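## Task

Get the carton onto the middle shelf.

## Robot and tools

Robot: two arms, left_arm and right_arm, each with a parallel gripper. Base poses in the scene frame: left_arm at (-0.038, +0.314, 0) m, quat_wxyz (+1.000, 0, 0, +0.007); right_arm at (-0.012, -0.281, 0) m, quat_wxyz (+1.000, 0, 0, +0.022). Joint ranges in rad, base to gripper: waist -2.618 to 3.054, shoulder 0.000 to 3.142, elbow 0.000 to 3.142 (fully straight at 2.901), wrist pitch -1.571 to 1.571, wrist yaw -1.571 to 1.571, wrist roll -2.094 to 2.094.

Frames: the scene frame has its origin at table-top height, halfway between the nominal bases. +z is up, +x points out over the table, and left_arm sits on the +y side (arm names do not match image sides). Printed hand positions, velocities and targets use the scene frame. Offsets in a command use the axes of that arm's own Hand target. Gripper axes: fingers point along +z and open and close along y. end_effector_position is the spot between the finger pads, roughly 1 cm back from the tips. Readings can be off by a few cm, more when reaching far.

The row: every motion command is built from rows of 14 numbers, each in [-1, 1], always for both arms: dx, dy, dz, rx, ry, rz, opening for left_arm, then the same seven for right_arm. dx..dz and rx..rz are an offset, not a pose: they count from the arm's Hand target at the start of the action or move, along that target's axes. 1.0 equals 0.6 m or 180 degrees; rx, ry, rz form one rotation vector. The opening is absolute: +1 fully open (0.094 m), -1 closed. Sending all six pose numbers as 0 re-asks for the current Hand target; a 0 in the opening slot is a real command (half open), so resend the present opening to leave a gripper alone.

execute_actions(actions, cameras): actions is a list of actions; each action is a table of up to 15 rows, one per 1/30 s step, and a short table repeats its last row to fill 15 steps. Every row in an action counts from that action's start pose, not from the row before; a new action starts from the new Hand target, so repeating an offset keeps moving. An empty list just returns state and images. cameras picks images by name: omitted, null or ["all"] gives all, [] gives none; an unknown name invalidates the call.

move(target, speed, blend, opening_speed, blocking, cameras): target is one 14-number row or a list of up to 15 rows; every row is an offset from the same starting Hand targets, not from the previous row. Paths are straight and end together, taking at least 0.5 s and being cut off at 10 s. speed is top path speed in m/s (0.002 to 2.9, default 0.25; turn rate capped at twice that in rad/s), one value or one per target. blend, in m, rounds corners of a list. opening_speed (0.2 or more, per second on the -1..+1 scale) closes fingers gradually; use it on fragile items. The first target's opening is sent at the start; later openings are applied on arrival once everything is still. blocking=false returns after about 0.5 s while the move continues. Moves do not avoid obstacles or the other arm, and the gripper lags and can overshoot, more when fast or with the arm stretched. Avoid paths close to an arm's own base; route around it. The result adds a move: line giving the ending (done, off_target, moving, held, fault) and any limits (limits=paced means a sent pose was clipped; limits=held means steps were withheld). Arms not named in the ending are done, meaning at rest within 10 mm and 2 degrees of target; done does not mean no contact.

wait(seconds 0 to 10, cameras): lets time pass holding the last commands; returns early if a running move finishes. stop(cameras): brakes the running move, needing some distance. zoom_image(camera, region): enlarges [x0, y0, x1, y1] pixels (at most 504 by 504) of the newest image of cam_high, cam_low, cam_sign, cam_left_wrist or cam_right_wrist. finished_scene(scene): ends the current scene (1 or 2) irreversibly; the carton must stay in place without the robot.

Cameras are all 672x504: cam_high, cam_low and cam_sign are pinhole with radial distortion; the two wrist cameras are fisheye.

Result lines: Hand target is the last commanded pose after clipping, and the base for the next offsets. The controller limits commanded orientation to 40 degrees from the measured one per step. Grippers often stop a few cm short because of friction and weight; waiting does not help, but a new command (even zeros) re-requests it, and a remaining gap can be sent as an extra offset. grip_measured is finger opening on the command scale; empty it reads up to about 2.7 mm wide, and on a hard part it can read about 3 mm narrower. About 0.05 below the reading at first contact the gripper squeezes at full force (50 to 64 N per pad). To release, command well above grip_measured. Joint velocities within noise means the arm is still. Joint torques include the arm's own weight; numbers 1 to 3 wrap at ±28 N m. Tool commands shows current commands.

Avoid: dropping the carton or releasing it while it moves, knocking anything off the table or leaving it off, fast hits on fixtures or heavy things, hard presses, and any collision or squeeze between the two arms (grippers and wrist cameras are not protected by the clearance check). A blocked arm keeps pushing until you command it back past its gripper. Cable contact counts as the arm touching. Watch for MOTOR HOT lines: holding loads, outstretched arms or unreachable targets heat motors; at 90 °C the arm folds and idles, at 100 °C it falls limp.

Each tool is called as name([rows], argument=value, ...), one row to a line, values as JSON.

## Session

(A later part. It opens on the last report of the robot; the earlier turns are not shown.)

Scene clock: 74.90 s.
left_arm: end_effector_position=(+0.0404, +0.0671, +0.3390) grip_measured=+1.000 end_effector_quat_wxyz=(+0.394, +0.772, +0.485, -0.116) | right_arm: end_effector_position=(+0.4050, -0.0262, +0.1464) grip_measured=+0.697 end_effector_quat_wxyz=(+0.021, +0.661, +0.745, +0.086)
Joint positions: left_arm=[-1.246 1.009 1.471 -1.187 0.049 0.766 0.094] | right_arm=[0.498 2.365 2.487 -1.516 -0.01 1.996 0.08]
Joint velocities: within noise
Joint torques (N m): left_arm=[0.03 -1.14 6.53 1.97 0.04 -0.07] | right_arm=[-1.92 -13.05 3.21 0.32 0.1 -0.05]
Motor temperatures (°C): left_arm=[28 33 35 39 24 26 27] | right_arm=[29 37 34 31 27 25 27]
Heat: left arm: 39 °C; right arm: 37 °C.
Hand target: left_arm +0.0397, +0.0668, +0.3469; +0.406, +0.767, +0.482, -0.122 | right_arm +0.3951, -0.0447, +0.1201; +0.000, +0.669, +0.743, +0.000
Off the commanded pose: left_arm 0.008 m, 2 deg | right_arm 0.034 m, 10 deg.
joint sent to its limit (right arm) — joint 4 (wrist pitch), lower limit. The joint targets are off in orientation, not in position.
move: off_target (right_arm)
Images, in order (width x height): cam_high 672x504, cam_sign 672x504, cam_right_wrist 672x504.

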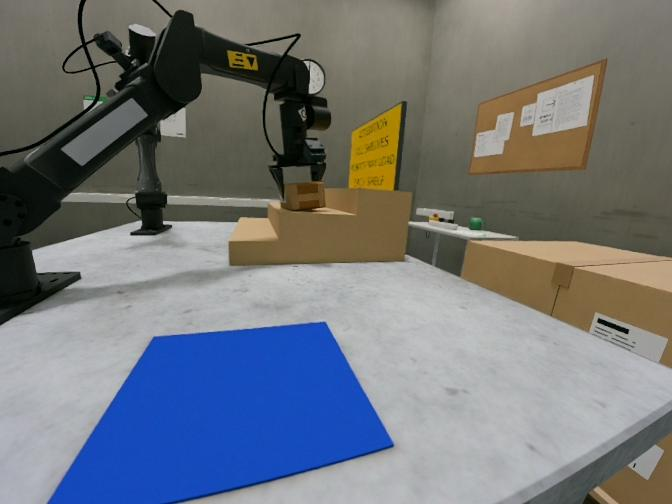

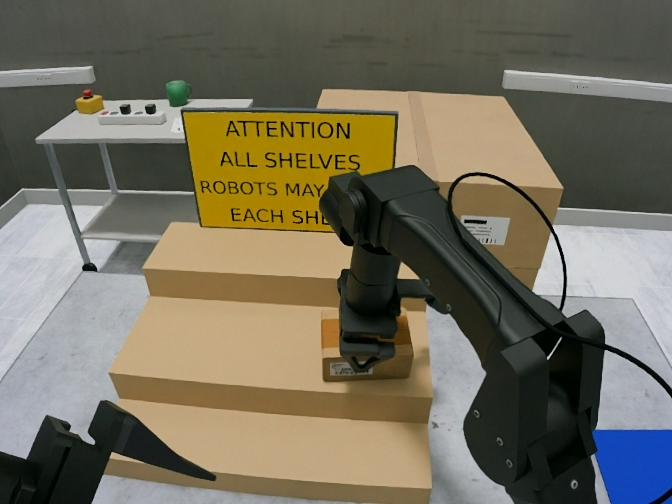

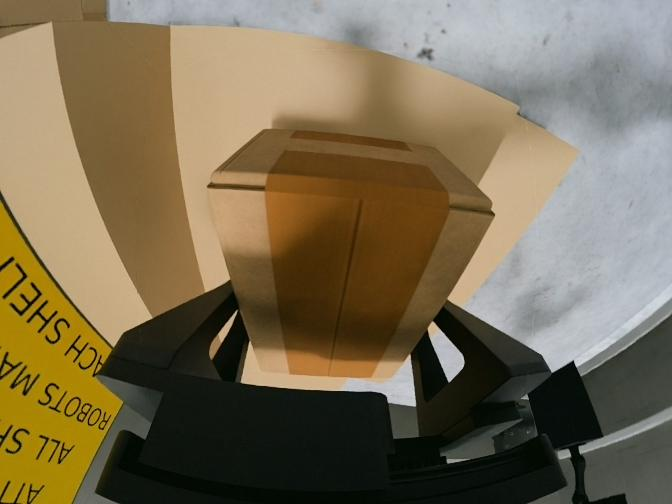

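move([
  [0,0,0,0,0,0,1,-0.0014,-0.011,-0.0667,0,0,0,0.42],
  [0,0,0,0,0,0,1,-0.0027,-0.022,-0.0,0,0,0,0.42],
], speed=[0.12,0.06], blend=[0.01,0], cameras=["cam_high","cam_sign","cam_right_wrist"])

zoom_image(camera="cam_high", region=[220, 130, 420, 280])

Scene clock: 79.20 s.
left_arm: end_effector_position=(+0.0404, +0.0671, +0.3390) grip_measured=+1.000 end_effector_quat_wxyz=(+0.394, +0.772, +0.485, -0.116) | right_arm: end_effector_position=(+0.3963, -0.0348, +0.1454) grip_measured=+0.696 end_effector_quat_wxyz=(+0.017, +0.664, +0.744, +0.072)
Joint positions: left_arm=[-1.246 1.009 1.471 -1.187 0.049 0.766 0.094] | right_arm=[0.492 2.326 2.419 -1.515 -0.011 1.995 0.08]
Joint velocities: within noise
Joint torques (N m): left_arm=[-0.01 -1.1 6.48 1.96 0.05 -0.07] | right_arm=[-0.49 -12.85 3.19 0.24 0.12 0.04]
Motor temperatures (°C): left_arm=[28 33 35 39 24 26 27] | right_arm=[29 38 33 31 27 25 27]
Heat: left arm: 39 °C; right arm: 38 °C.
Hand target: left_arm +0.0397, +0.0668, +0.3469; +0.406, +0.767, +0.482, -0.122 | right_arm +0.3821, -0.0477, +0.1201; +0.000, +0.669, +0.743, +0.000
Off the commanded pose: left_arm 0.008 m, 2 deg | right_arm 0.032 m, 9 deg.
joint sent to its limit (right arm) — joint 4 (wrist pitch), lower limit. The joint targets still meet the commanded pose.
move: off_target (right_arm)
Images, in order (width x height): cam_high 672x504, cam_sign 672x504, cam_right_wrist 672x504.

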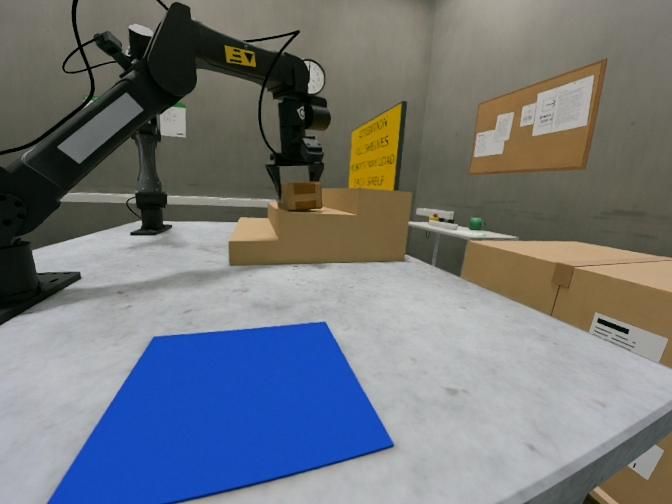

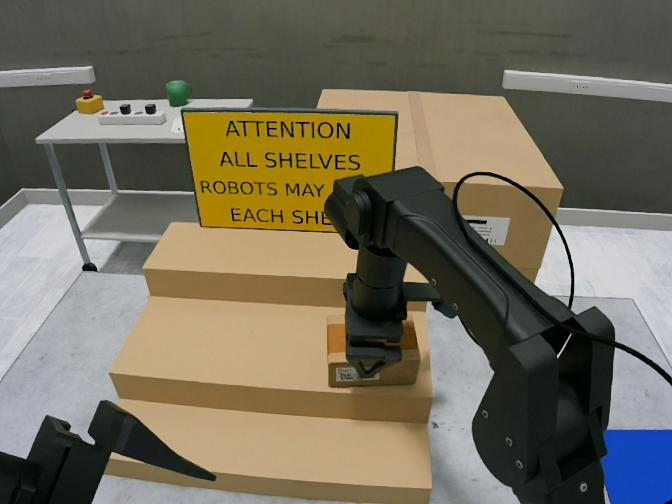

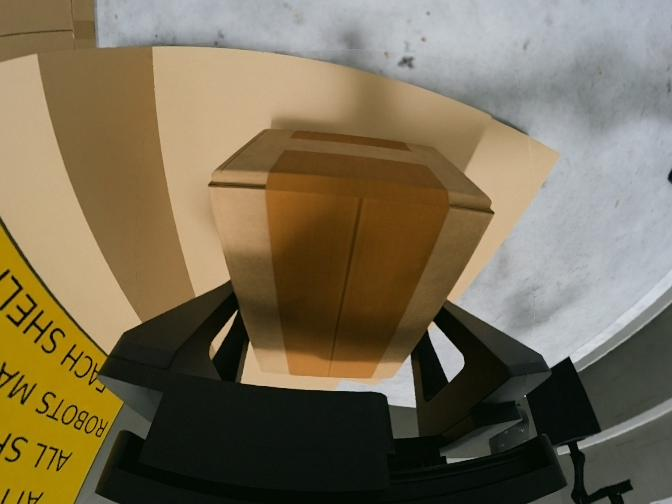

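Scaled by 2.520 from the camera's 672x504 image, which has a finer 960x720 frame.

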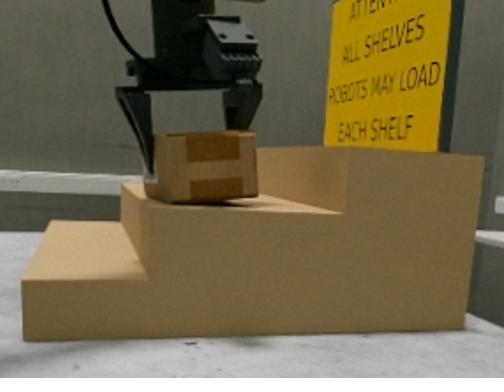

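zoom_image(camera="cam_sign", region=[290, 290, 450, 440])

Scaled by 3.150 from the camera's 672x504 image, which has a finer 960x720 frame.

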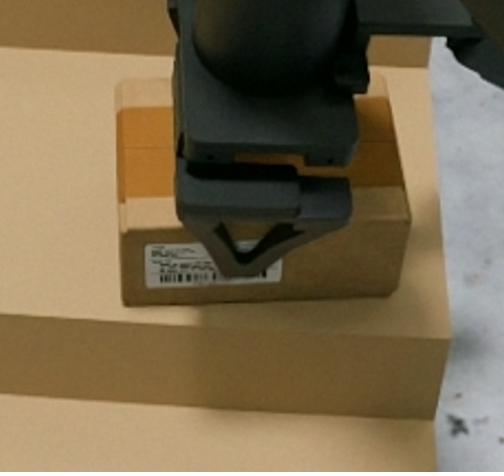

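move([
  [0,0,0,0,0,0,1,0.0188,0.0258,-0.0365,-0.0414,0.0226,-0.0027,0.42],
  [0,0,0,0,0,0,1,0.0188,0.0258,-0.0365,-0.0414,0.0226,-0.0027,1.0],
], speed=0.06, opening_speed=0.45, cameras=["cam_high","cam_sign","cam_right_wrist"])

zoom_image(camera="cam_sign", region=[290, 290, 450, 440])

Scene clock: 89.50 s.
left_arm: end_effector_position=(+0.0404, +0.0671, +0.3390) grip_measured=+1.000 end_effector_quat_wxyz=(+0.394, +0.772, +0.485, -0.116) | right_arm: end_effector_position=(+0.3987, -0.0324, +0.1448) grip_measured=+0.998 end_effector_quat_wxyz=(+0.017, +0.664, +0.744, +0.079)
Joint positions: left_arm=[-1.246 1.009 1.471 -1.187 0.049 0.766 0.094] | right_arm=[0.492 2.324 2.411 -1.496 -0.015 1.995 0.094]
Joint velocities: within noise
Joint torques (N m): left_arm=[-0.05 -1.16 6.52 1.98 0.05 -0.07] | right_arm=[-0.12 -15.3 5.72 0.74 0.05 0]
Motor temperatures (°C): left_arm=[28 33 35 39 24 26 27] | right_arm=[29 40 33 31 27 25 27]
Heat: left arm: 39 °C; right arm: 40 °C.
Hand target: left_arm +0.0397, +0.0668, +0.3469; +0.406, +0.767, +0.482, -0.122 | right_arm +0.3964, -0.0348, +0.1421; +0.017, +0.664, +0.744, +0.072
Off the commanded pose: left_arm 0.008 m, 2 deg | right_arm 0.004 m, 1 deg.
move: done
Images, in order (width x height): cam_high 672x504, cam_sign 672x504, cam_right_wrist 672x504.

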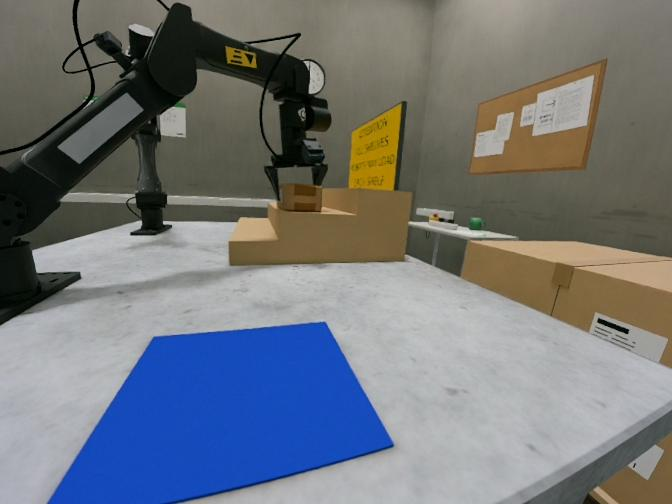

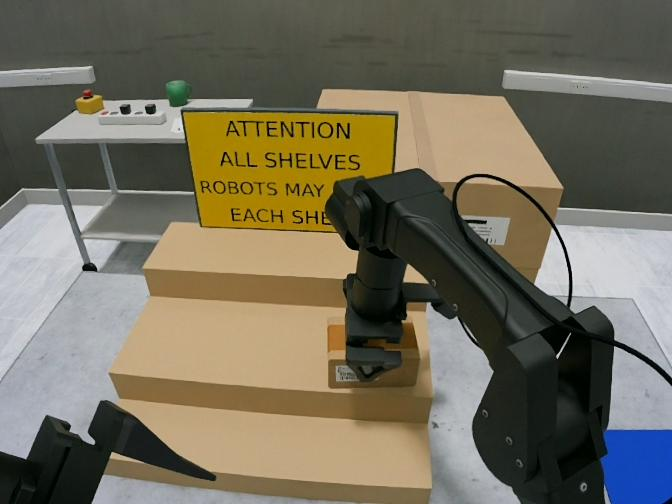

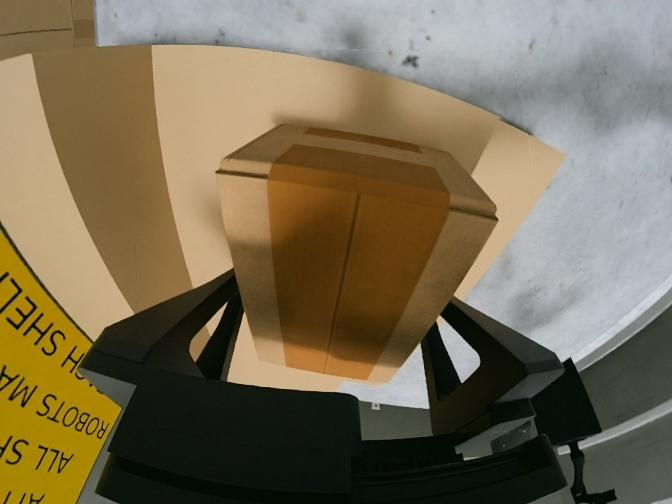

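Scaled by 3.150 from the camera's 672x504 image, which has a finer 960x720 frame.

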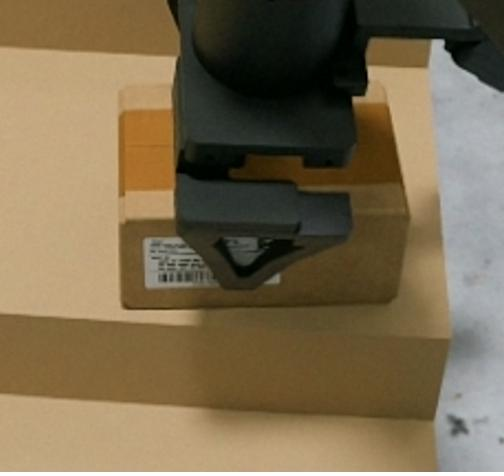

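move([
  [0,0,0,0,0,0,1,0.0047,0.0087,-0.066,0,0,0,1.0],
  [0,0,0,0,0,0,1,0.0128,0.0239,-0.1815,0,0,0,1.0],
], speed=[0.1,0.2], cameras=["cam_high","cam_sign","cam_low"])

zoom_image(camera="cam_sign", region=[290, 290, 450, 440])

Scene clock: 93.03 s.
left_arm: end_effector_position=(+0.0404, +0.0671, +0.3390) grip_measured=+1.000 end_effector_quat_wxyz=(+0.394, +0.772, +0.485, -0.116) | right_arm: end_effector_position=(+0.4010, -0.0311, +0.2436) grip_measured=+0.998 end_effector_quat_wxyz=(+0.053, +0.652, +0.732, +0.192)
Joint positions: left_arm=[-1.246 1.009 1.471 -1.187 0.049 0.766 0.094] | right_arm=[0.492 2.208 2.573 -1.535 -0.015 1.995 0.094]
Joint velocities: within noise
Joint torques (N m): left_arm=[-0.02 -1.13 6.53 1.98 0.04 -0.07] | right_arm=[-0.18 -14.63 8.1 1.01 0.03 0.03]
Motor temperatures (°C): left_arm=[28 33 35 39 24 26 27] | right_arm=[29 41 33 31 27 25 27]
Heat: left arm: 39 °C; right arm: 41 °C.
Hand target: left_arm +0.0397, +0.0668, +0.3469; +0.406, +0.767, +0.482, -0.122 | right_arm +0.3964, -0.0349, +0.2520; +0.017, +0.664, +0.744, +0.072
Off the commanded pose: left_arm 0.008 m, 2 deg | right_arm 0.010 m, 14 deg.
joint sent to its limit (right arm) — joint 4 (wrist pitch), lower limit. The joint targets are off in orientation, not in position.
move: off_target (right_arm)
Images, in order (width x height): cam_high 672x504, cam_low 672x504, cam_sign 672x504.

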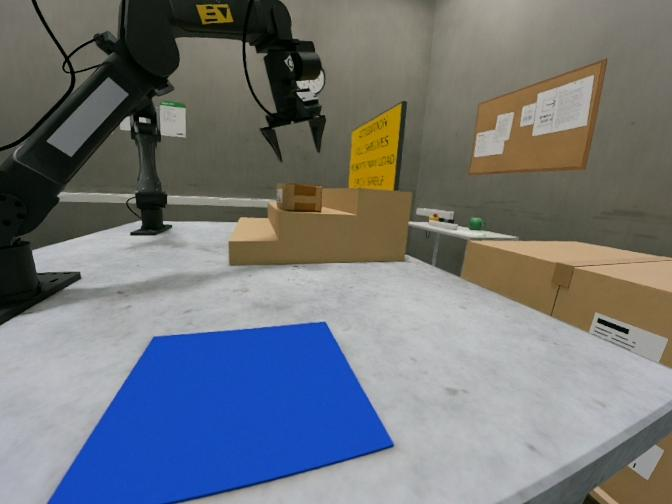

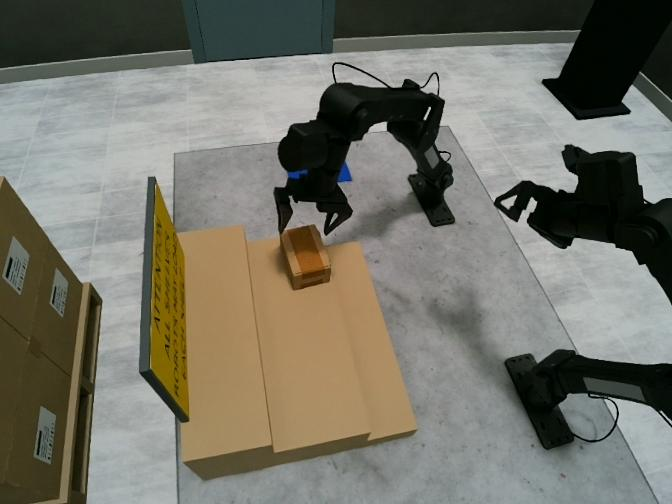

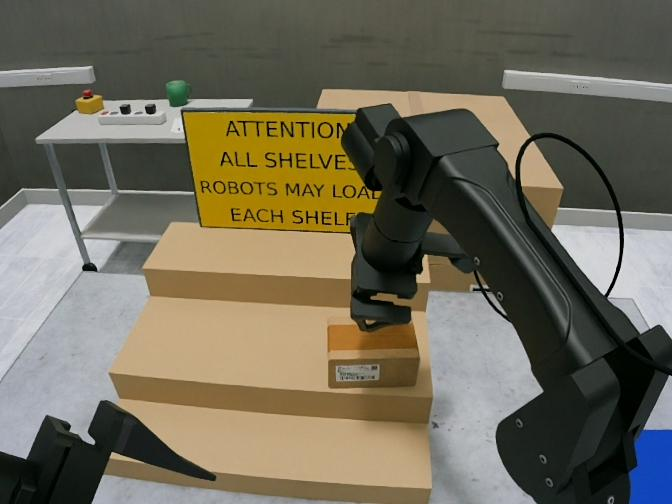

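Scaled by 3.150 from the camera's 672x504 image, which has a finer 960x720 frame.

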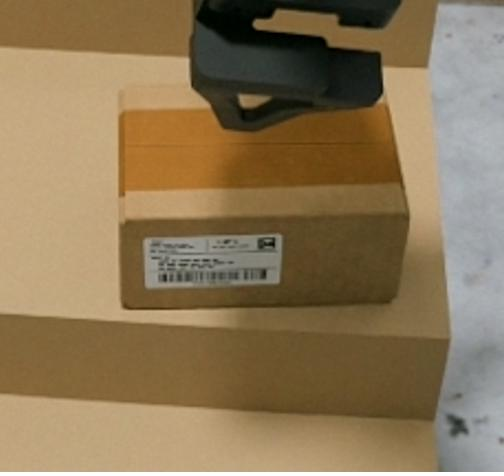

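finished_scene(scene=1)

The scene is finished: the task was done.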